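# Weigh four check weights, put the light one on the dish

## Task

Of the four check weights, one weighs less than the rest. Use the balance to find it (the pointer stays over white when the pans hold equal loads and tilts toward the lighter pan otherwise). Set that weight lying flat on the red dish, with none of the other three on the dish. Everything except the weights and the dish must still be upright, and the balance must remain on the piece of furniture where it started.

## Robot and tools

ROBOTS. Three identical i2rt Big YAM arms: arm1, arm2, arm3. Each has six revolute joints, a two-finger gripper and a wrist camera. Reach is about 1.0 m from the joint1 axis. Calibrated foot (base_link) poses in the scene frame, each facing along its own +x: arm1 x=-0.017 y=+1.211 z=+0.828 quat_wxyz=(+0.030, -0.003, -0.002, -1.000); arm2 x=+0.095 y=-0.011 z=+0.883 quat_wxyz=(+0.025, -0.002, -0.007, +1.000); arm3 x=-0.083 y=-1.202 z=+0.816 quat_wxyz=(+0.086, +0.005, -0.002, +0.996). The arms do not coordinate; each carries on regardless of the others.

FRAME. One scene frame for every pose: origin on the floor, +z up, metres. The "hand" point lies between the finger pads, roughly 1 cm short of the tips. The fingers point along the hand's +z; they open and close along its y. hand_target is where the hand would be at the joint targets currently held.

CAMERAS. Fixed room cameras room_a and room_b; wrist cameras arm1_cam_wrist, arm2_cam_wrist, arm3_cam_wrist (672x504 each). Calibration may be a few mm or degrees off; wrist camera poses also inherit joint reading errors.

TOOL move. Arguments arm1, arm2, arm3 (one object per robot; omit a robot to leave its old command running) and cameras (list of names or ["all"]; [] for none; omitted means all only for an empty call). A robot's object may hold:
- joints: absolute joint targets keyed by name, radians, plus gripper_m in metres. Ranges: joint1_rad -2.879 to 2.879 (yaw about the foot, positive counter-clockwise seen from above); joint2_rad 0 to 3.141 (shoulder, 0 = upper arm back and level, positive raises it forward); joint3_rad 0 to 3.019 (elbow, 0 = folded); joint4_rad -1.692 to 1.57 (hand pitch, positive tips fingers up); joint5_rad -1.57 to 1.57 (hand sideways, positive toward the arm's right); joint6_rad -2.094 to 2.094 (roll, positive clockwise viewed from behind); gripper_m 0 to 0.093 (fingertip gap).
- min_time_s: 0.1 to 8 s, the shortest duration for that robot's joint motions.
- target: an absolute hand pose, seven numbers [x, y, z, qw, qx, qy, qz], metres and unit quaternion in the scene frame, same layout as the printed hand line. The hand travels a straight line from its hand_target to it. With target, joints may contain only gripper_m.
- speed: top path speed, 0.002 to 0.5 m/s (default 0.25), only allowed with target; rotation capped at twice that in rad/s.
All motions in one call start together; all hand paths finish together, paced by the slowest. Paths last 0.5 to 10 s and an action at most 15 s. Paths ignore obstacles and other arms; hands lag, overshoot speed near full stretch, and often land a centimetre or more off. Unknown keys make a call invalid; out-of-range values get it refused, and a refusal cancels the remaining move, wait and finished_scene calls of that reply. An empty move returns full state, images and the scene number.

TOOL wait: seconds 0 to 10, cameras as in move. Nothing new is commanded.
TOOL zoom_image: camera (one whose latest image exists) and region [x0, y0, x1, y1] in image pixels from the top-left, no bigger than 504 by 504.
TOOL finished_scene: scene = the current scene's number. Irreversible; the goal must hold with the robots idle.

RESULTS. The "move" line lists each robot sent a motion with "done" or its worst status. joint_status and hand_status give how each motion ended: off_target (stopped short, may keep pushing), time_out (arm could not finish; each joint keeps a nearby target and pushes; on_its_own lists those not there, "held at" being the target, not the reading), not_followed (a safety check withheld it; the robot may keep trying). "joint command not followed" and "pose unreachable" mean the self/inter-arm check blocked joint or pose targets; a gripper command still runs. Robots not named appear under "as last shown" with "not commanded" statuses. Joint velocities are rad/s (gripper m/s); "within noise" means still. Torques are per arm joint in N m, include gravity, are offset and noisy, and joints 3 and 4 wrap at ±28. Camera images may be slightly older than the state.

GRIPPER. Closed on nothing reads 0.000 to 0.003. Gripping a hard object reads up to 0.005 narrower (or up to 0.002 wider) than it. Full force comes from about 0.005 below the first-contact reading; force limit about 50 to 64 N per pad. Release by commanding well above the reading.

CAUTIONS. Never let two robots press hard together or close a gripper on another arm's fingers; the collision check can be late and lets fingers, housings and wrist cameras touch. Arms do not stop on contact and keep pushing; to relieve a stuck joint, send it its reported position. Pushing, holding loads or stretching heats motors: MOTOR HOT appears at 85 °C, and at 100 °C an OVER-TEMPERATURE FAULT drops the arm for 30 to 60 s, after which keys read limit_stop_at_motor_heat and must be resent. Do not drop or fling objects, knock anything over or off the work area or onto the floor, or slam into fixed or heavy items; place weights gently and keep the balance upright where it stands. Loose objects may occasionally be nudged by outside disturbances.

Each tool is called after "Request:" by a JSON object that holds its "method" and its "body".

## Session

Request:
{"method": "move", "body": {}}

Scene clock: 0.00 s.
Joint torques (N m): no reading
Heat: arm1: hottest joint2_rad 35 °C; arm2: hottest joint2_rad 29 °C; arm3: hottest joint2_rad 34 °C.
Joint velocities: within noise
arm1.joint_positions: joint1_rad=+0.776 joint2_rad=+0.602 joint3_rad=+1.507 joint4_rad=-1.261 joint5_rad=+0.098 joint6_rad=+0.607 gripper_m=+0.09396
arm1.joint_status: not commanded
arm1.hand: x=-0.1701 y=+1.0660 z=+1.4453 quat_wxyz=(-0.349, -0.815, -0.066, +0.458) (m; scene frame)
arm1.hand_target: x=-0.1672 y=+1.0692 z=+1.4585 quat_wxyz=(-0.357, -0.807, -0.065, +0.467) (m; scene frame)
arm1.hand_status: not commanded
arm2.joint_positions: joint1_rad=+0.021 joint2_rad=+0.603 joint3_rad=+1.379 joint4_rad=-1.633 joint5_rad=-0.031 joint6_rad=+0.148 gripper_m=+0.09396
arm2.joint_status: not commanded
arm2.hand: x=-0.0901 y=-0.0176 z=+1.3638 quat_wxyz=(+0.028, +0.934, -0.076, -0.347) (m; scene frame)
arm2.hand_target: x=-0.0886 y=-0.0177 z=+1.3731 quat_wxyz=(+0.029, +0.930, -0.075, -0.358) (m; scene frame)
arm2.hand_status: not commanded
arm3.joint_positions: joint1_rad=+0.525 joint2_rad=+0.628 joint3_rad=+1.422 joint4_rad=-1.611 joint5_rad=-0.278 joint6_rad=-0.485 gripper_m=+0.09396
arm3.joint_status: not commanded
arm3.hand: x=-0.2389 y=-1.3139 z=+1.3216 quat_wxyz=(+0.100, +0.819, +0.423, -0.375) (m; scene frame)
arm3.hand_target: x=-0.2372 y=-1.3133 z=+1.3293 quat_wxyz=(+0.099, +0.815, +0.422, -0.384) (m; scene frame)
arm3.hand_status: not commanded
pictures: arm1_cam_wrist, arm2_cam_wrist, arm3_cam_wrist, room_a, room_b
camera_calibration:
arm1_cam_wrist: T_world_to_cam=[[-0.426578, 0.750242, -0.505142, -0.142259], [0.876534, 0.205232, -0.435395, 0.562627], [-0.22298, -0.628504, -0.74516, 1.8366], [0, 0, 0, 1]] pos_world=[-0.144322, 1.14557, 1.54166]
arm2_cam_wrist: T_world_to_cam=[[0.114776, 0.987548, -0.107587, 0.175562], [0.988832, -0.123942, -0.0827592, 0.205023], [-0.0950631, -0.0968864, -0.990745, 1.46502], [0, 0, 0, 1]] pos_world=[-0.0836141, -0.00602373, 1.48732]
arm3_cam_wrist: T_world_to_cam=[[-0.763962, 0.629021, 0.143855, 0.455582], [0.608574, 0.776494, -0.163383, 1.38403], [-0.214474, -0.0372722, -0.976018, 1.31615], [0, 0, 0, 1]] pos_world=[-0.211956, -1.3122, 1.44517]

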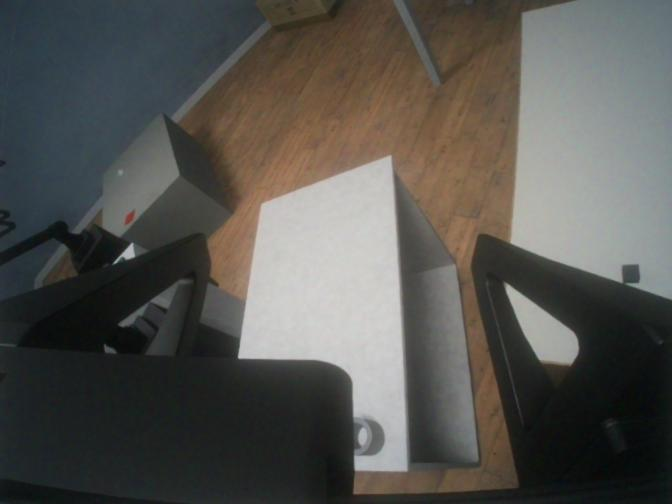

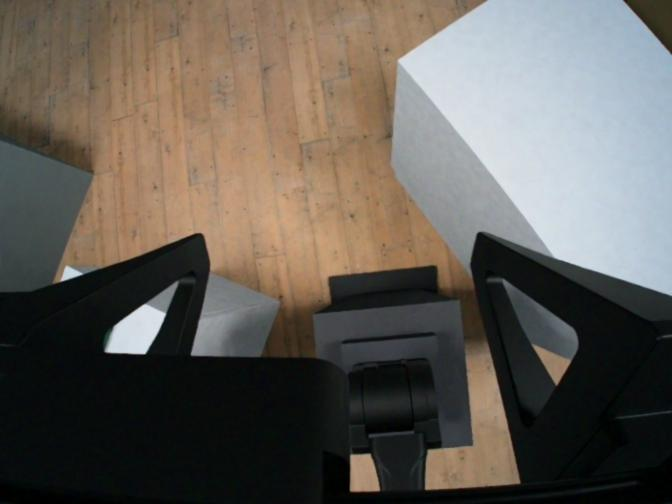

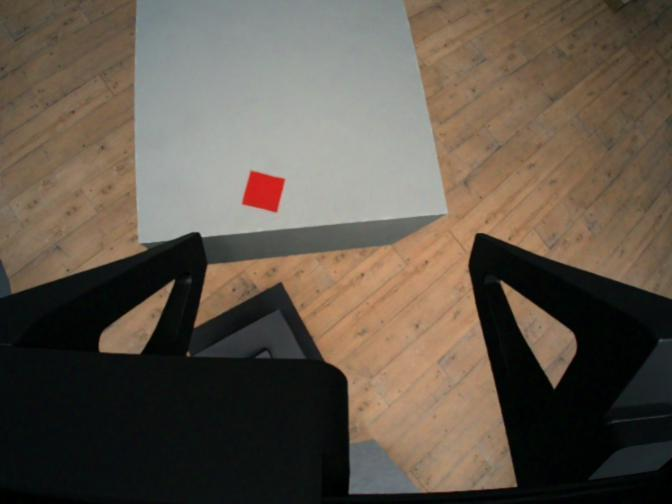

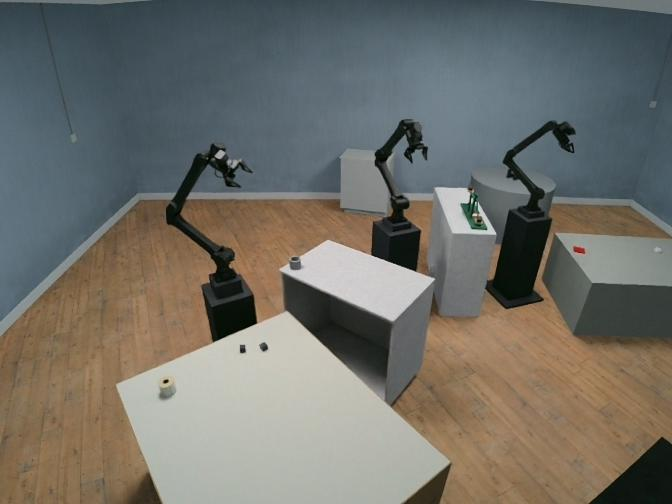

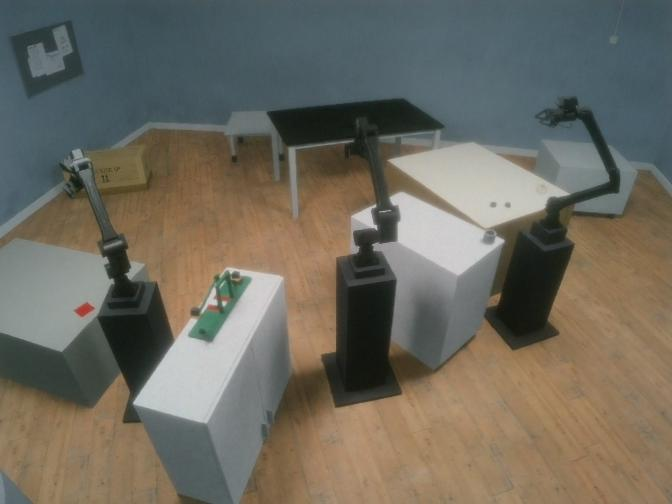

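Request:
{"method": "zoom_image", "body": {"camera": "room_a", "region": [430, 170, 530, 250]}}

Request:
{"method": "zoom_image", "body": {"camera": "room_b", "region": [160, 240, 290, 350]}}

Request:
{"method": "zoom_image", "body": {"camera": "room_b", "region": [440, 160, 580, 280]}}

Request:
{"method": "zoom_image", "body": {"camera": "room_a", "region": [530, 210, 672, 300]}}

Scaled by 5.040 from the camera's 672x504 image, which has a finer 960x720 frame.

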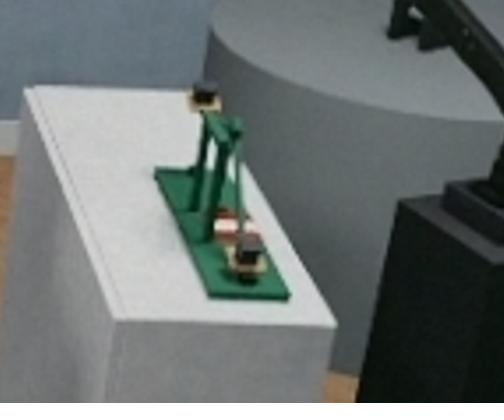

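Scaled by 3.877 from the camera's 672x504 image, which has a finer 960x720 frame.

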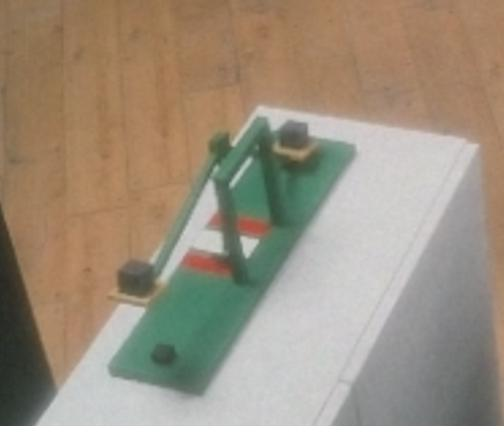

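Scaled by 3.600 from the camera's 672x504 image, which has a finer 960x720 frame.

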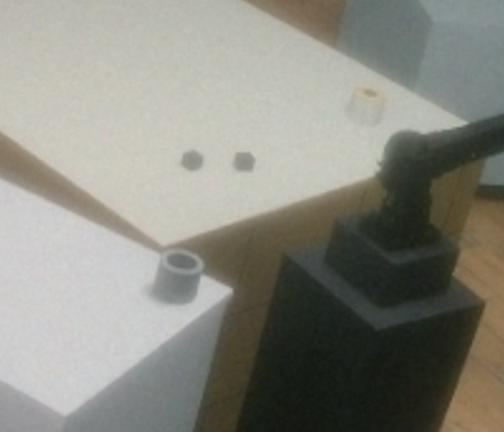

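Scaled by 3.549 from the camera's 672x504 image, which has a finer 960x720 frame.

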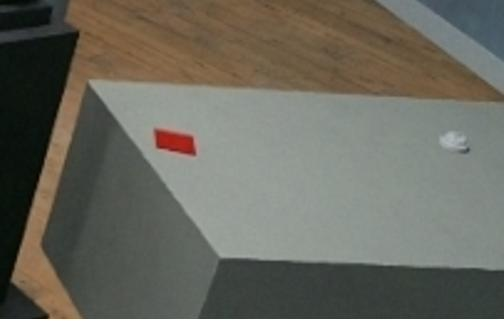

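Request:
{"method": "move", "body": {"arm3": {"joints": {"joint1_rad": -2.15, "joint2_rad": 0.85, "joint3_rad": 1.42, "joint4_rad": -1.36, "joint5_rad": 0, "joint6_rad": 0}}, "cameras": ["arm3_cam_wrist"]}}

Request:
{"method": "zoom_image", "body": {"camera": "arm3_cam_wrist", "region": [200, 60, 500, 360]}}

Scene clock: 3.90 s.
Joint torques (N m): arm1=[-0.15 3.14 9.95 2.24 0.08 -0.16] | arm2=[1.55 2.49 10.76 1.73 -0.03 0.07] | arm3=[-1.73 -4.37 8.64 2.04 0.08 0.04]
Heat: arm1: hottest joint2_rad 35 °C; arm2: hottest joint2_rad 29 °C; arm3: hottest joint2_rad 34 °C.
move: arm3 done
Joint velocities: within noise
arm1, arm2: as last shown
arm3.joint_positions: joint1_rad=-2.143 joint2_rad=+0.862 joint3_rad=+1.411 joint4_rad=-1.369 joint5_rad=-0.001 joint6_rad=-0.008 gripper_m=+0.09398
arm3.joint_status: all done
arm3.hand: x=+0.1392 y=-0.9675 z=+1.2959 quat_wxyz=(-0.333, +0.376, -0.851, -0.151) (m; scene frame)
arm3.hand_target: x=+0.1392 y=-0.9713 z=+1.3054 quat_wxyz=(-0.346, +0.367, -0.849, -0.156) (m; scene frame)
arm3.hand_status: not commanded
pictures: arm3_cam_wrist
camera_calibration:
arm3_cam_wrist: T_world_to_cam=[[0.73537, -0.677511, -0.014487, -0.737351], [-0.673283, -0.728018, -0.129152, -0.440801], [0.0769551, 0.104728, -0.991519, 1.50208], [0, 0, 0, 1]] pos_world=[0.129849, -0.977785, 1.42173]

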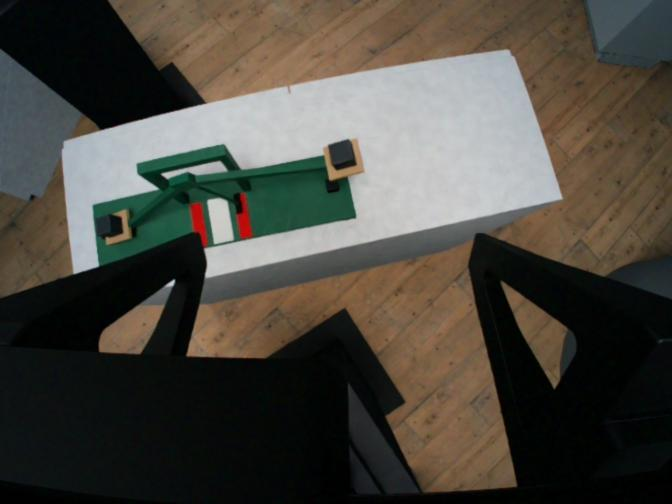

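Scaled by 1.680 from the camera's 672x504 image, which has a finer 960x720 frame.

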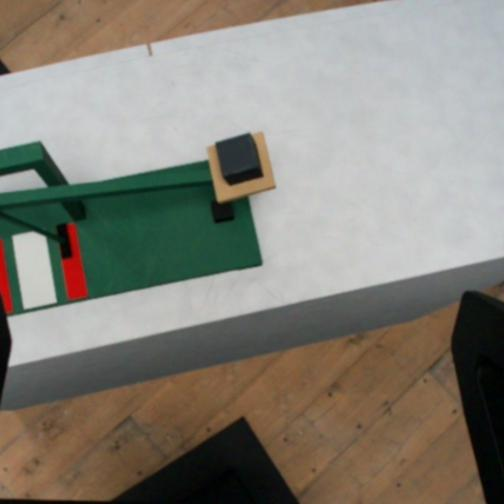

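Request:
{"method": "move", "body": {"arm3": {"target": [0.218, -0.90, 1.055, 0.3876, -0.4894, 0.7714, 0.1224], "speed": 0.25, "joints": {"gripper_m": 0.068}}, "cameras": ["arm3_cam_wrist", "room_a", "room_b"]}}

Request:
{"method": "zoom_image", "body": {"camera": "arm3_cam_wrist", "region": [220, 60, 470, 280]}}

Scene clock: 6.90 s.
Joint torques (N m): arm1=[-0.26 2.55 9.87 2.22 0.11 -0.16] | arm2=[1.38 2.2 10.76 1.8 -0.01 0.1] | arm3=[-1.79 -5.66 9.07 2.28 -0.16 -0.13]
Heat: arm1: hottest joint2_rad 35 °C; arm2: hottest joint2_rad 29 °C; arm3: hottest joint2_rad 34 °C.
move: arm3 done
Joint velocities: within noise
arm1, arm2: as last shown
arm3.joint_positions: joint1_rad=-2.199 joint2_rad=+0.968 joint3_rad=+0.777 joint4_rad=-0.545 joint5_rad=-0.070 joint6_rad=-0.331 gripper_m=+0.06810
arm3.joint_status: all done
arm3.hand: x=+0.2134 y=-0.9007 z=+1.0577 quat_wxyz=(-0.386, +0.489, -0.772, -0.124) (m; scene frame)
arm3.hand_target: x=+0.2180 y=-0.9002 z=+1.0551 quat_wxyz=(-0.388, +0.489, -0.772, -0.122) (m; scene frame)
arm3.hand_status: done (0.005 m and 0.3 deg from the pose sent, 0.262 m and 17.4 deg at the start)
pictures: arm3_cam_wrist, room_a, room_b
camera_calibration:
arm3_cam_wrist: T_world_to_cam=[[0.848436, -0.498821, 0.177016, -0.815787], [-0.466067, -0.862576, -0.196835, -0.466792], [0.250876, 0.0845008, -0.964324, 1.16907], [0, 0, 0, 1]] pos_world=[0.181296, -0.908362, 1.17989]

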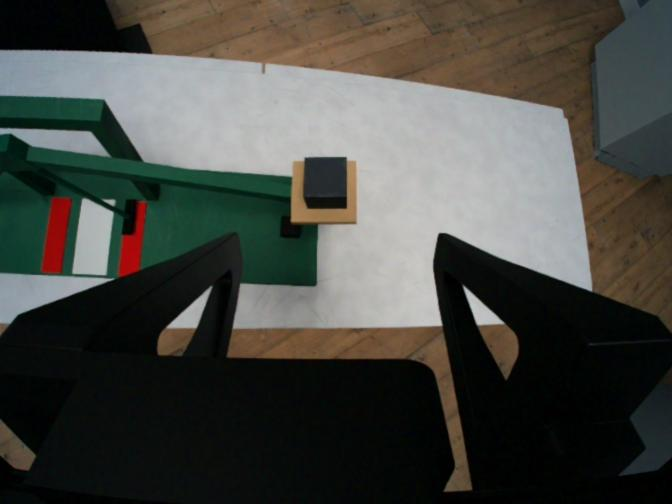

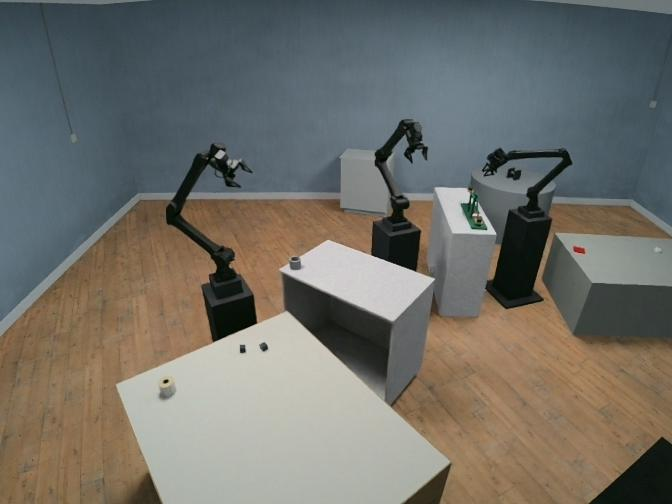

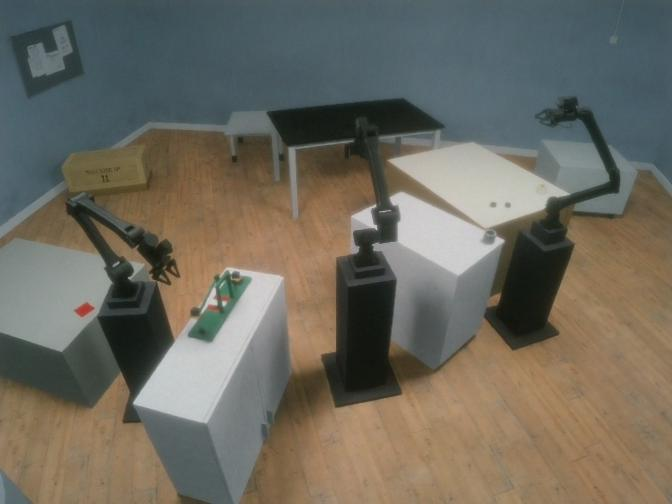

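Scaled by 2.016 from the camera's 672x504 image, which has a finer 960x720 frame.

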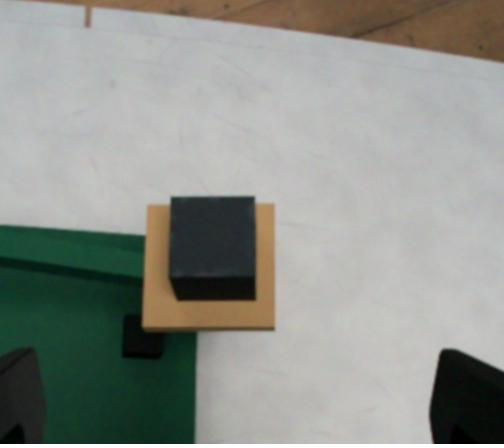

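Request:
{"method": "move", "body": {"arm3": {"target": [0.267, -0.838, 0.980, 0.3876, -0.4894, 0.7714, 0.1224], "speed": 0.12}, "cameras": ["arm3_cam_wrist"]}}

Request:
{"method": "zoom_image", "body": {"camera": "arm3_cam_wrist", "region": [220, 130, 470, 350]}}

Scene clock: 9.30 s.
Joint torques (N m): arm1=[-0.56 2.96 9.94 2.13 0.1 -0.11] | arm2=[1.61 2.43 10.69 1.8 -0.02 0.1] | arm3=[-0.26 -8.94 9.95 2.32 0.09 0.06]
Heat: arm1: hottest joint2_rad 35 °C; arm2: hottest joint3_rad 30 °C; arm3: hottest joint2_rad 34 °C.
move: arm3 off_target
Joint velocities: within noise
arm1, arm2: as last shown
arm3.joint_positions: joint1_rad=-2.187 joint2_rad=+1.278 joint3_rad=+0.775 joint4_rad=-0.249 joint5_rad=-0.056 joint6_rad=-0.330 gripper_m=+0.06810
arm3.joint_status: not commanded
arm3.hand: x=+0.2613 y=-0.8481 z=+0.9744 quat_wxyz=(-0.380, +0.492, -0.774, -0.119) (m; scene frame)
arm3.hand_target: x=+0.2666 y=-0.8383 z=+0.9800 quat_wxyz=(-0.387, +0.490, -0.771, -0.122) (m; scene frame)
arm3.hand_status: off_target (0.013 m and 1.1 deg from the pose sent, 0.113 m and 0.3 deg at the start)
pictures: arm3_cam_wrist
camera_calibration:
arm3_cam_wrist: T_world_to_cam=[[0.850232, -0.494175, 0.181378, -0.816278], [-0.465623, -0.866733, -0.178799, -0.43671], [0.245564, 0.0675668, -0.967023, 1.06197], [0, 0, 0, 1]] pos_world=[0.229903, -0.853649, 1.09692]

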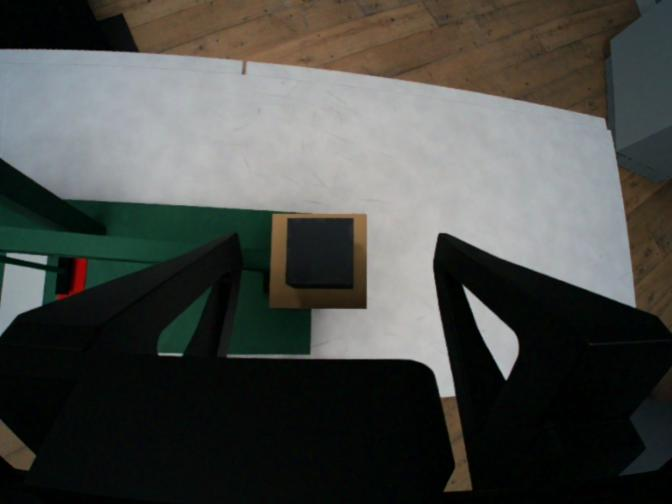

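Scaled by 2.016 from the camera's 672x504 image, which has a finer 960x720 frame.

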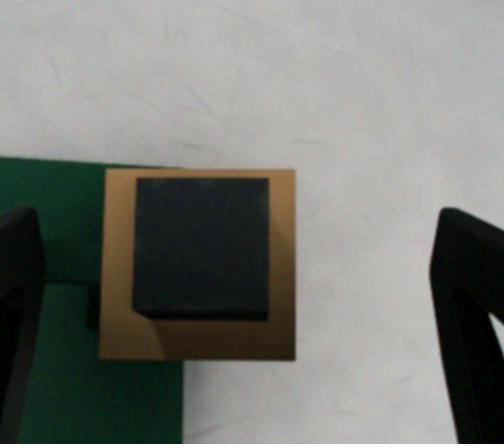

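Request:
{"method": "move", "body": {"arm3": {"target": [0.273, -0.827, 0.937, 0.3876, -0.4894, 0.7714, 0.1224], "speed": 0.06}, "cameras": ["arm3_cam_wrist"]}}

Request:
{"method": "zoom_image", "body": {"camera": "arm3_cam_wrist", "region": [220, 130, 470, 350]}}

Scene clock: 11.20 s.
Joint torques (N m): arm1=[-0.67 2.9 10.02 2.11 0.12 -0.17] | arm2=[1.61 2.37 10.73 1.76 -0.03 0.09] | arm3=[-0.38 -9.64 7.56 2.32 0.09 0.06]
Heat: arm1: hottest joint2_rad 35 °C; arm2: hottest joint3_rad 30 °C; arm3: hottest joint2_rad 34 °C.
move: arm3 off_target
Joint velocities: within noise
arm1, arm2: as last shown
arm3.joint_positions: joint1_rad=-2.180 joint2_rad=+1.378 joint3_rad=+0.768 joint4_rad=-0.110 joint5_rad=-0.050 joint6_rad=-0.325 gripper_m=+0.06810
arm3.joint_status: not commanded
arm3.hand: x=+0.2750 y=-0.8303 z=+0.9482 quat_wxyz=(-0.394, +0.489, -0.769, -0.122) (m; scene frame)
arm3.hand_target: x=+0.2728 y=-0.8273 z=+0.9371 quat_wxyz=(-0.388, +0.489, -0.771, -0.122) (m; scene frame)
arm3.hand_status: off_target (0.012 m and 0.8 deg from the pose sent, 0.045 m and 1.1 deg at the start)
pictures: arm3_cam_wrist
camera_calibration:
arm3_cam_wrist: T_world_to_cam=[[0.845465, -0.499184, 0.18975, -0.825157], [-0.462028, -0.861923, -0.20885, -0.388114], [0.267805, 0.0889056, -0.959363, 1.03635], [0, 0, 0, 1]] pos_world=[0.240781, -0.838567, 1.06975]

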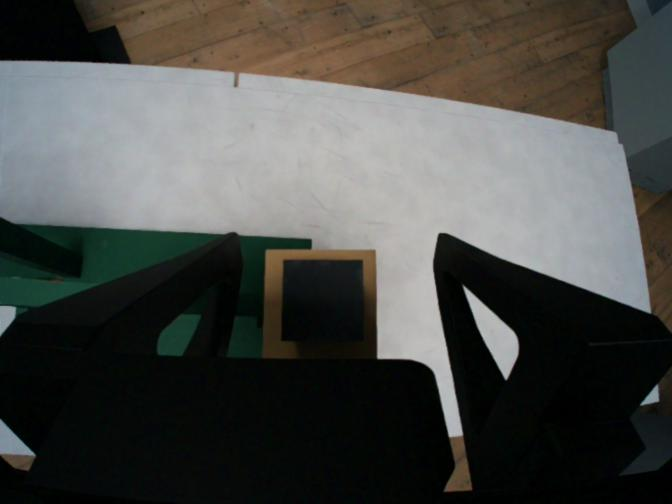

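Scaled by 2.016 from the camera's 672x504 image, which has a finer 960x720 frame.

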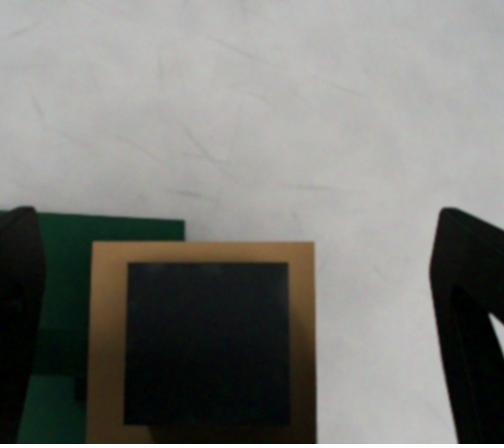

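Request:
{"method": "move", "body": {"arm3": {"target": [0.265, -0.838, 0.927, 0.3876, -0.4894, 0.7714, 0.1224], "speed": 0.05}, "cameras": ["arm3_cam_wrist"]}}

Request:
{"method": "zoom_image", "body": {"camera": "arm3_cam_wrist", "region": [220, 130, 470, 350]}}

Scene clock: 12.60 s.
Joint torques (N m): arm1=[-0.26 2.96 9.95 2.21 0.11 -0.15] | arm2=[1.49 2.32 10.74 1.84 -0.02 0.09] | arm3=[-0.73 -10.29 7.2 2.32 -0.07 0.03]
Heat: arm1: hottest joint2_rad 35 °C; arm2: hottest joint3_rad 30 °C; arm3: hottest joint2_rad 34 °C.
move: arm3 done
Joint velocities: within noise
arm1, arm2: as last shown
arm3.joint_positions: joint1_rad=-2.180 joint2_rad=+1.378 joint3_rad=+0.722 joint4_rad=-0.076 joint5_rad=-0.050 joint6_rad=-0.325 gripper_m=+0.06810
arm3.joint_status: not commanded
arm3.hand: x=+0.2661 y=-0.8391 z=+0.9318 quat_wxyz=(-0.389, +0.490, -0.771, -0.120) (m; scene frame)
arm3.hand_target: x=+0.2650 y=-0.8381 z=+0.9270 quat_wxyz=(-0.388, +0.489, -0.771, -0.122) (m; scene frame)
arm3.hand_status: done (0.005 m and 0.3 deg from the pose sent, 0.025 m and 0.8 deg at the start)
pictures: arm3_cam_wrist
camera_calibration:
arm3_cam_wrist: T_world_to_cam=[[0.847209, -0.497377, 0.186691, -0.814963], [-0.463693, -0.863802, -0.197067, -0.415233], [0.259281, 0.0803895, -0.96245, 1.02173], [0, 0, 0, 1]] pos_world=[0.232989, -0.84616, 1.05368]

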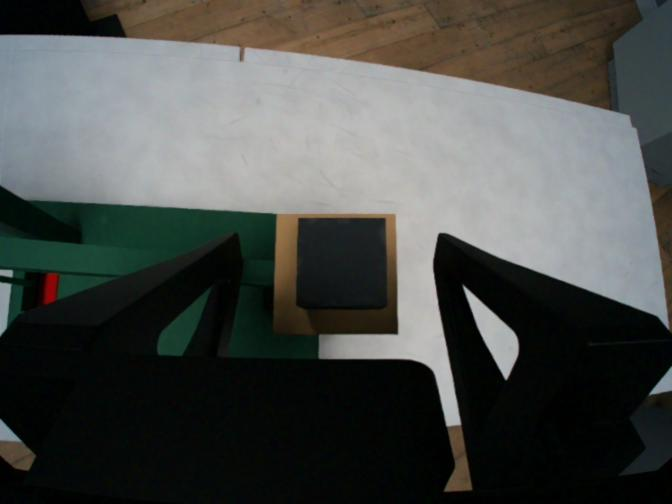

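Scaled by 2.016 from the camera's 672x504 image, which has a finer 960x720 frame.

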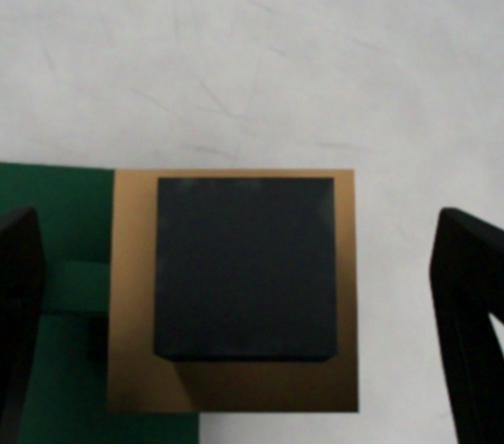

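Request:
{"method": "move", "body": {"arm3": {"joints": {"gripper_m": 0.034}}}}

Request:
{"method": "move", "body": {"arm3": {"joints": {"gripper_m": 0.022}}, "cameras": ["arm3_cam_wrist"]}}

Request:
{"method": "zoom_image", "body": {"camera": "arm3_cam_wrist", "region": [220, 130, 470, 350]}}

Scene clock: 13.47 s.
Joint torques (N m): arm1=[-0.15 3.25 9.94 2.18 0.08 -0.11] | arm2=[1.38 2.02 10.7 1.77 -0.03 0.07] | arm3=[-0.97 -10.34 7.21 2.3 -0.07 0.03]
Heat: arm1: hottest joint2_rad 35 °C; arm2: hottest joint3_rad 31 °C; arm3: hottest joint2_rad 34 °C.
move: arm3 done
Joint velocities: within noise
arm1, arm2: as last shown
arm3.joint_positions: joint1_rad=-2.180 joint2_rad=+1.378 joint3_rad=+0.722 joint4_rad=-0.076 joint5_rad=-0.050 joint6_rad=-0.325 gripper_m=+0.03420
arm3.joint_status: all done
arm3.hand: x=+0.2661 y=-0.8391 z=+0.9318 quat_wxyz=(-0.389, +0.490, -0.771, -0.120) (m; scene frame)
arm3.hand_target: x=+0.2650 y=-0.8381 z=+0.9270 quat_wxyz=(-0.388, +0.489, -0.772, -0.122) (m; scene frame)
arm3.hand_status: not commanded
pictures: none

Scene clock: 13.90 s.
Joint torques (N m): arm1=[-0.32 2.78 9.96 2.18 0.1 -0.15] | arm2=[1.55 2.2 10.71 1.77 -0.02 0.09] | arm3=[-0.79 -10.46 7.23 2.29 -0.07 0.03]
Heat: arm1: hottest joint2_rad 35 °C; arm2: hottest joint3_rad 31 °C; arm3: hottest joint2_rad 34 °C.
move: arm3 off_target
Joint velocities: within noise
arm1, arm2: as last shown
arm3.joint_positions: joint1_rad=-2.180 joint2_rad=+1.378 joint3_rad=+0.722 joint4_rad=-0.076 joint5_rad=-0.050 joint6_rad=-0.325 gripper_m=+0.02938
arm3.joint_status: gripper_m off_target (ended at +0.02941, target +0.02200)
arm3.hand: x=+0.2661 y=-0.8390 z=+0.9318 quat_wxyz=(-0.389, +0.490, -0.771, -0.121) (m; scene frame)
arm3.hand_target: x=+0.2650 y=-0.8381 z=+0.9270 quat_wxyz=(-0.387, +0.490, -0.772, -0.122) (m; scene frame)
arm3.hand_status: not commanded
pictures: arm3_cam_wrist
camera_calibration:
arm3_cam_wrist: T_world_to_cam=[[0.847167, -0.497419, 0.186769, -0.81509], [-0.463653, -0.863759, -0.197349, -0.41489], [0.259489, 0.0805918, -0.962378, 1.02187], [0, 0, 0, 1]] pos_world=[0.232989, -0.84616, 1.05378]

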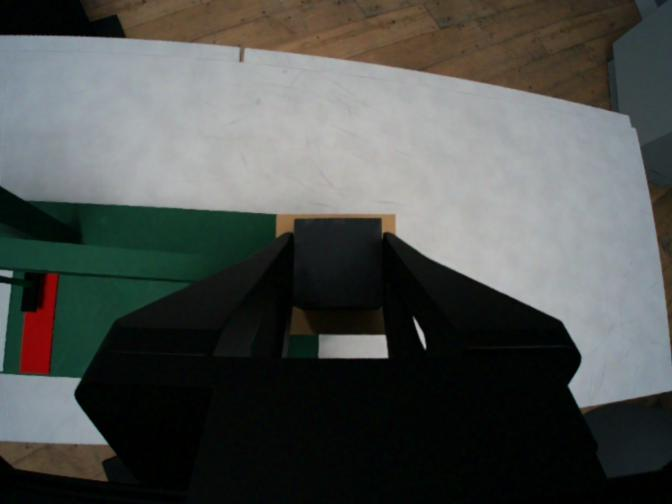

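Scaled by 2.016 from the camera's 672x504 image, which has a finer 960x720 frame.

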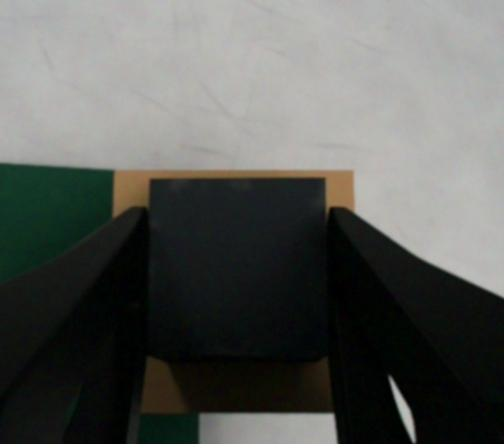

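Request:
{"method": "move", "body": {"arm3": {"target": [0.230, -0.890, 1.10, 0.3876, -0.4894, 0.7714, 0.1224], "speed": 0.12}, "cameras": ["arm3_cam_wrist"]}}

Scene clock: 16.37 s.
Joint torques (N m): arm1=[0.09 2.61 9.89 2.15 0.1 -0.14] | arm2=[1.61 2.61 10.77 1.76 -0.04 0.08] | arm3=[-1.73 -8.12 13.26 1.59 -0.16 -0.11]
Heat: arm1: hottest joint3_rad 36 °C; arm2: hottest joint3_rad 31 °C; arm3: hottest joint2_rad 34 °C.
move: arm3 off_target
Joint velocities: within noise
arm1.joint_positions: joint1_rad=+0.776 joint2_rad=+0.602 joint3_rad=+1.507 joint4_rad=-1.261 joint5_rad=+0.098 joint6_rad=+0.607 gripper_m=+0.09396
arm1.joint_status: not commanded
arm1.hand: x=-0.1701 y=+1.0660 z=+1.4453 quat_wxyz=(-0.349, -0.815, -0.066, +0.458) (m; scene frame)
arm1.hand_target: x=-0.1672 y=+1.0692 z=+1.4585 quat_wxyz=(-0.357, -0.807, -0.065, +0.467) (m; scene frame)
arm1.hand_status: not commanded
arm2.joint_positions: joint1_rad=+0.021 joint2_rad=+0.603 joint3_rad=+1.379 joint4_rad=-1.633 joint5_rad=-0.031 joint6_rad=+0.148 gripper_m=+0.09396
arm2.joint_status: not commanded
arm2.hand: x=-0.0901 y=-0.0176 z=+1.3638 quat_wxyz=(+0.028, +0.934, -0.076, -0.347) (m; scene frame)
arm2.hand_target: x=-0.0886 y=-0.0177 z=+1.3731 quat_wxyz=(+0.029, +0.930, -0.075, -0.358) (m; scene frame)
arm2.hand_status: not commanded
arm3.joint_positions: joint1_rad=-2.201 joint2_rad=+1.015 joint3_rad=+0.853 joint4_rad=-0.636 joint5_rad=-0.071 joint6_rad=-0.332 gripper_m=+0.02938
arm3.joint_status: not commanded
arm3.hand: x=+0.2194 y=-0.8957 z=+1.0642 quat_wxyz=(-0.358, +0.494, -0.783, -0.118) (m; scene frame)
arm3.hand_target: x=+0.2288 y=-0.8911 z=+1.0999 quat_wxyz=(-0.388, +0.489, -0.771, -0.122) (m; scene frame)
arm3.hand_status: off_target (0.038 m and 3.7 deg from the pose sent, 0.179 m and 0.3 deg at the start)
pictures: arm3_cam_wrist
camera_calibration:
arm3_cam_wrist: T_world_to_cam=[[0.856212, -0.491021, 0.160625, -0.79678], [-0.473117, -0.870128, -0.137975, -0.526305], [0.207513, 0.0421409, -0.977324, 1.15882], [0, 0, 0, 1]] pos_world=[0.192739, -0.898022, 1.18791]

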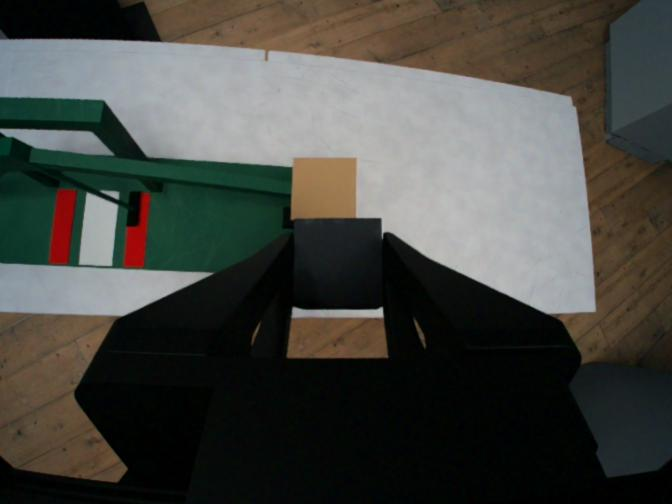

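Request:
{"method": "move", "body": {"arm3": {"joints": {"joint1_rad": 1.12, "joint2_rad": 0.95, "joint3_rad": 0.9, "joint4_rad": -0.735, "joint5_rad": 0, "joint6_rad": 0}, "min_time_s": 2.5}, "cameras": ["arm3_cam_wrist", "room_b"]}}

Request:
{"method": "zoom_image", "body": {"camera": "arm3_cam_wrist", "region": [220, 60, 480, 360]}}

Request:
{"method": "zoom_image", "body": {"camera": "room_b", "region": [160, 240, 290, 350]}}

Scene clock: 19.73 s.
Joint torques (N m): arm1=[-0.73 2.78 9.88 2.09 0.12 -0.12] | arm2=[1.32 2.43 10.78 1.78 -0.04 0.1] | arm3=[-0.67 -7.82 12.6 1.46 0.15 0.04]
Heat: arm1: hottest joint3_rad 36 °C; arm2: hottest joint3_rad 32 °C; arm3: hottest joint2_rad 34 °C.
move: arm3 done
Joint velocities: within noise
arm1, arm2: as last shown
arm3.joint_positions: joint1_rad=+1.114 joint2_rad=+0.969 joint3_rad=+0.853 joint4_rad=-0.730 joint5_rad=-0.003 joint6_rad=-0.009 gripper_m=+0.02938
arm3.joint_status: all done
arm3.hand: x=-0.3203 y=-1.5323 z=+1.0677 quat_wxyz=(+0.156, +0.830, +0.430, -0.319) (m; scene frame)
arm3.hand_target: x=-0.3223 y=-1.5390 z=+1.1003 quat_wxyz=(+0.171, +0.821, +0.423, -0.343) (m; scene frame)
arm3.hand_status: not commanded
pictures: arm3_cam_wrist, room_b
camera_calibration:
arm3_cam_wrist: T_world_to_cam=[[-0.809222, 0.587469, 0.0063086, 0.635973], [0.583662, 0.805111, -0.10552, 1.53577], [-0.0670686, -0.0817066, -0.994397, 1.04155], [0, 0, 0, 1]] pos_world=[-0.311871, -1.52498, 1.19376]

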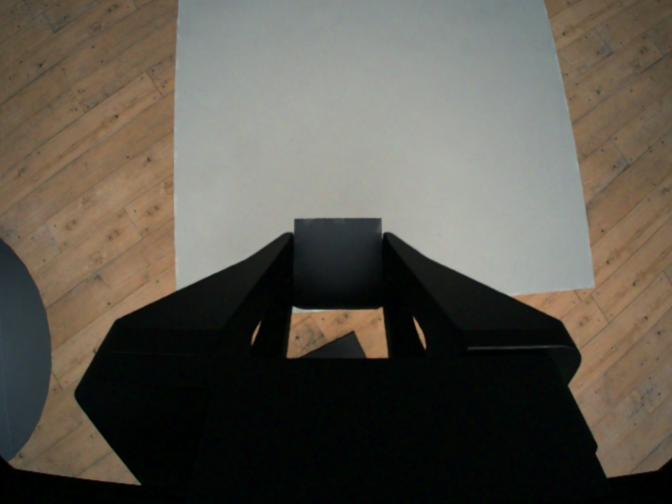

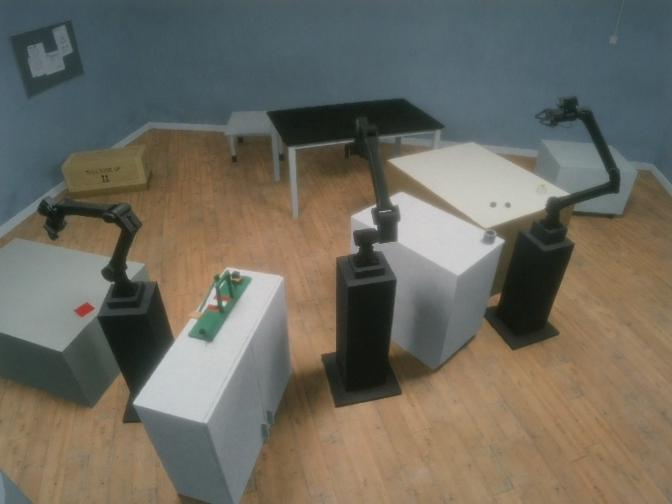

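Scaled by 1.680 from the camera's 672x504 image, which has a finer 960x720 frame.

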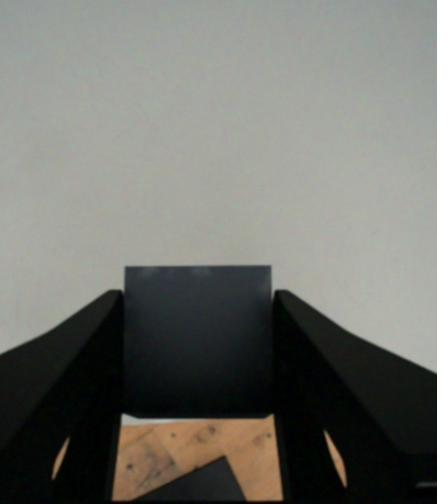

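Scaled by 3.877 from the camera's 672x504 image, which has a finer 960x720 frame.

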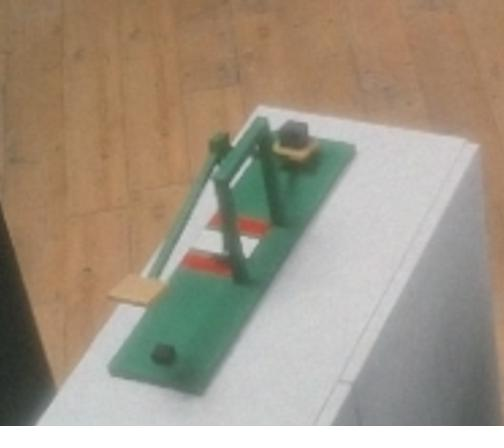

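Request:
{"method": "move", "body": {"arm3": {"target": [-0.276, -1.470, 0.95, 0.1822, 0.8157, 0.4192, -0.3546], "speed": 0.2}, "cameras": ["arm3_cam_wrist", "room_b"]}}

Request:
{"method": "zoom_image", "body": {"camera": "arm3_cam_wrist", "region": [220, 60, 480, 320]}}

Scene clock: 22.03 s.
Joint torques (N m): arm1=[-0.03 3.14 9.98 2.11 0.07 -0.13] | arm2=[1.44 2.2 10.71 1.74 -0.02 0.09] | arm3=[-1.73 -4.31 8.72 2.5 -0.09 0.03]
Heat: arm1: hottest joint3_rad 37 °C; arm2: hottest joint3_rad 32 °C; arm3: hottest joint2_rad 34 °C.
move: arm3 off_target
Joint velocities: within noise
arm1, arm2: as last shown
arm3.joint_positions: joint1_rad=+1.114 joint2_rad=+0.772 joint3_rad=+0.388 joint4_rad=-0.404 joint5_rad=-0.014 joint6_rad=-0.009 gripper_m=+0.02938
arm3.joint_status: not commanded
arm3.hand: x=-0.2727 y=-1.4678 z=+0.9409 quat_wxyz=(+0.173, +0.820, +0.427, -0.340) (m; scene frame)
arm3.hand_target: x=-0.2760 y=-1.4698 z=+0.9499 quat_wxyz=(+0.182, +0.816, +0.419, -0.354) (m; scene frame)
arm3.hand_status: off_target (0.010 m and 2.2 deg from the pose sent, 0.140 m and 5.5 deg at the start)
pictures: arm3_cam_wrist, room_b
camera_calibration:
arm3_cam_wrist: T_world_to_cam=[[-0.813755, 0.581205, -0.00179163, 0.634662], [0.573676, 0.802711, -0.162944, 1.49044], [-0.0932657, -0.133624, -0.986634, 0.833303], [0, 0, 0, 1]] pos_world=[-0.26085, -1.45391, 1.06616]

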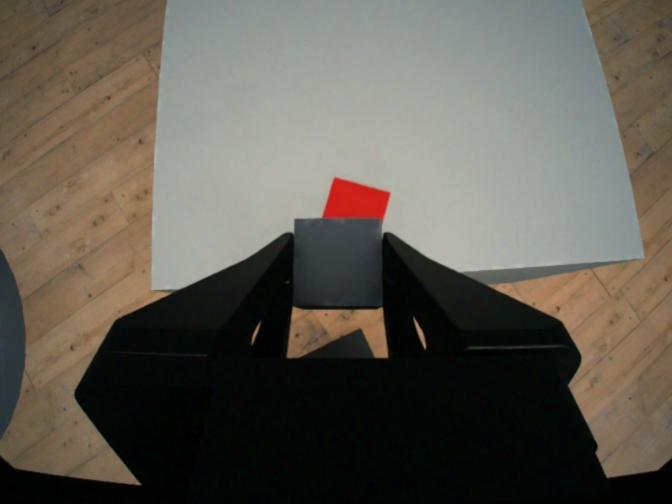

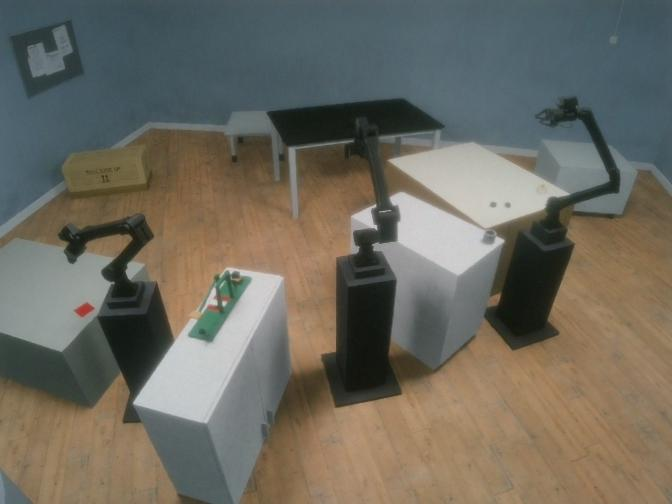

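Scaled by 1.938 from the camera's 672x504 image, which has a finer 960x720 frame.

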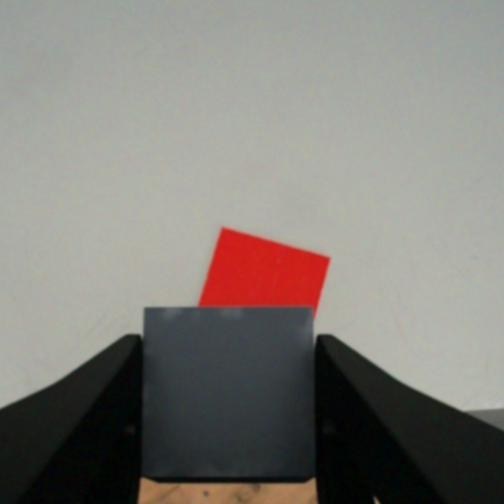

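Request:
{"method": "move", "body": {"arm3": {"target": [-0.380, -1.578, 0.625, 0.1850, 0.8144, 0.4060, -0.3711], "speed": 0.2}, "cameras": ["arm3_cam_wrist", "room_b", "room_a"]}}

Request:
{"method": "zoom_image", "body": {"camera": "arm3_cam_wrist", "region": [210, 130, 470, 380]}}

Request:
{"method": "zoom_image", "body": {"camera": "room_b", "region": [40, 240, 140, 330]}}

Scene clock: 25.47 s.
Joint torques (N m): arm1=[-0.79 2.67 9.78 2.09 0.09 -0.14] | arm2=[1.67 2.26 10.8 1.76 -0.02 0.09] | arm3=[-2.02 -13.63 1.28 2.54 -0.1 -0.05]
Heat: arm1: hottest joint3_rad 37 °C; arm2: hottest joint3_rad 33 °C; arm3: hottest joint2_rad 34 °C.
move: arm3 done
Joint velocities: within noise
arm1, arm2: as last shown
arm3.joint_positions: joint1_rad=+1.078 joint2_rad=+2.335 joint3_rad=+0.656 joint4_rad=+0.954 joint5_rad=-0.024 joint6_rad=-0.009 gripper_m=+0.02938
arm3.joint_status: not commanded
arm3.hand: x=-0.3760 y=-1.5784 z=+0.6292 quat_wxyz=(+0.184, +0.815, +0.409, -0.367) (m; scene frame)
arm3.hand_target: x=-0.3799 y=-1.5780 z=+0.6251 quat_wxyz=(+0.185, +0.814, +0.406, -0.371) (m; scene frame)
arm3.hand_status: done (0.006 m and 0.6 deg from the pose sent, 0.352 m and 4.5 deg at the start)
pictures: arm3_cam_wrist, room_a, room_b
camera_calibration:
arm3_cam_wrist: T_world_to_cam=[[-0.797554, 0.603197, -0.00777885, 0.658749], [0.589239, 0.776207, -0.224278, 1.5903], [-0.129246, -0.183457, -0.974494, 0.401495], [0, 0, 0, 1]] pos_world=[-0.359785, -1.5581, 0.753047]

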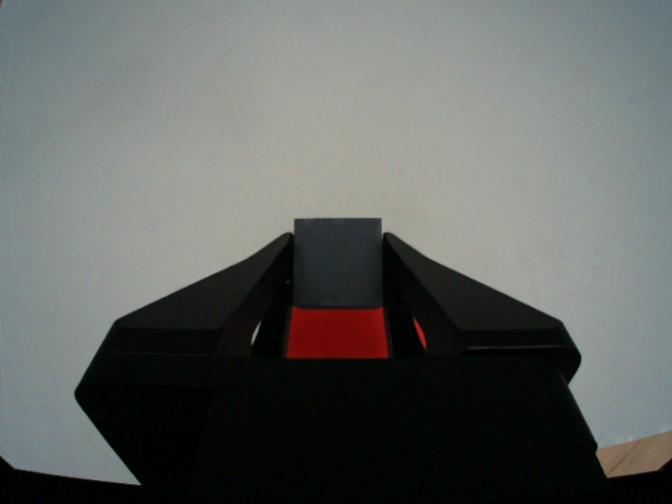

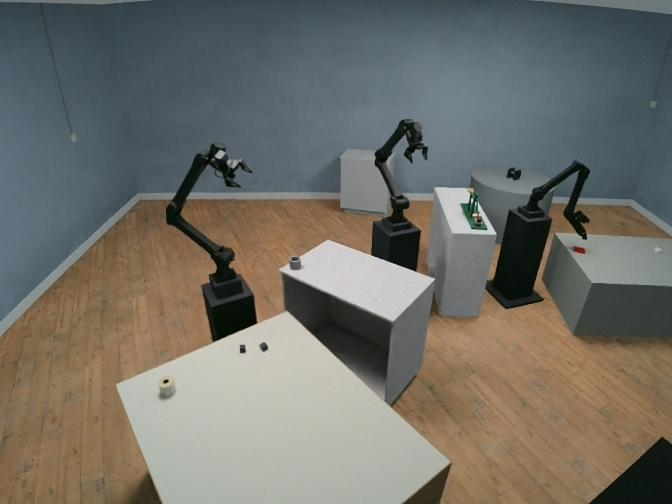

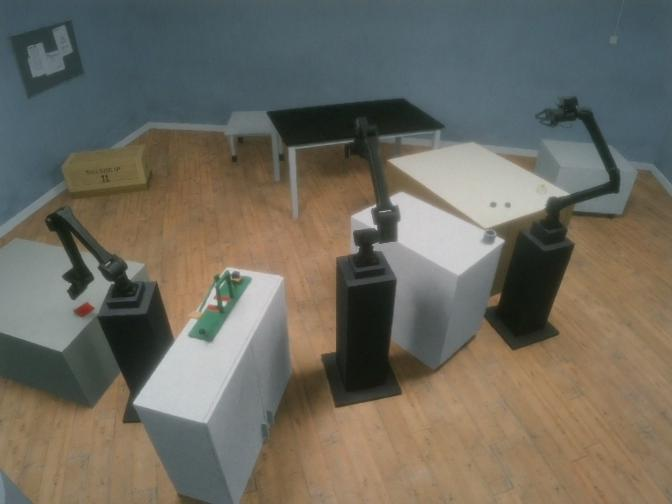

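Scaled by 1.938 from the camera's 672x504 image, which has a finer 960x720 frame.

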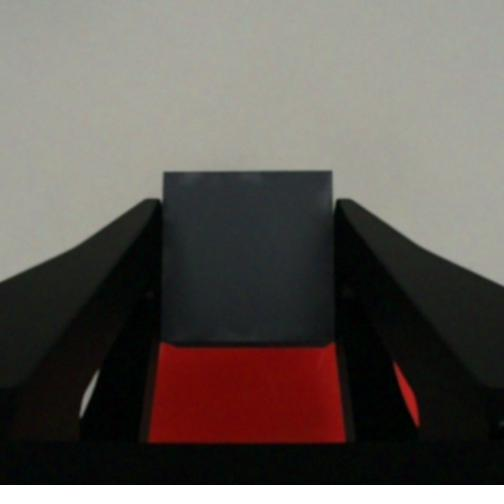

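Scaled by 5.040 from the camera's 672x504 image, which has a finer 960x720 frame.

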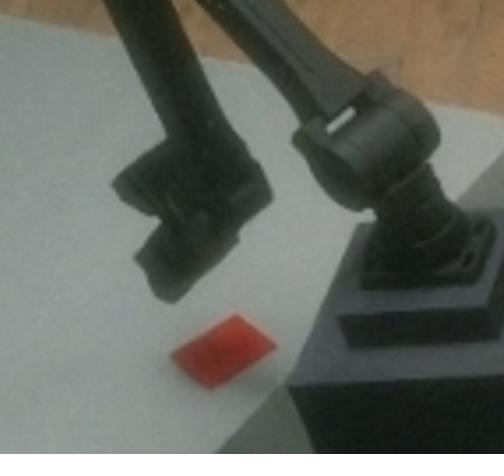

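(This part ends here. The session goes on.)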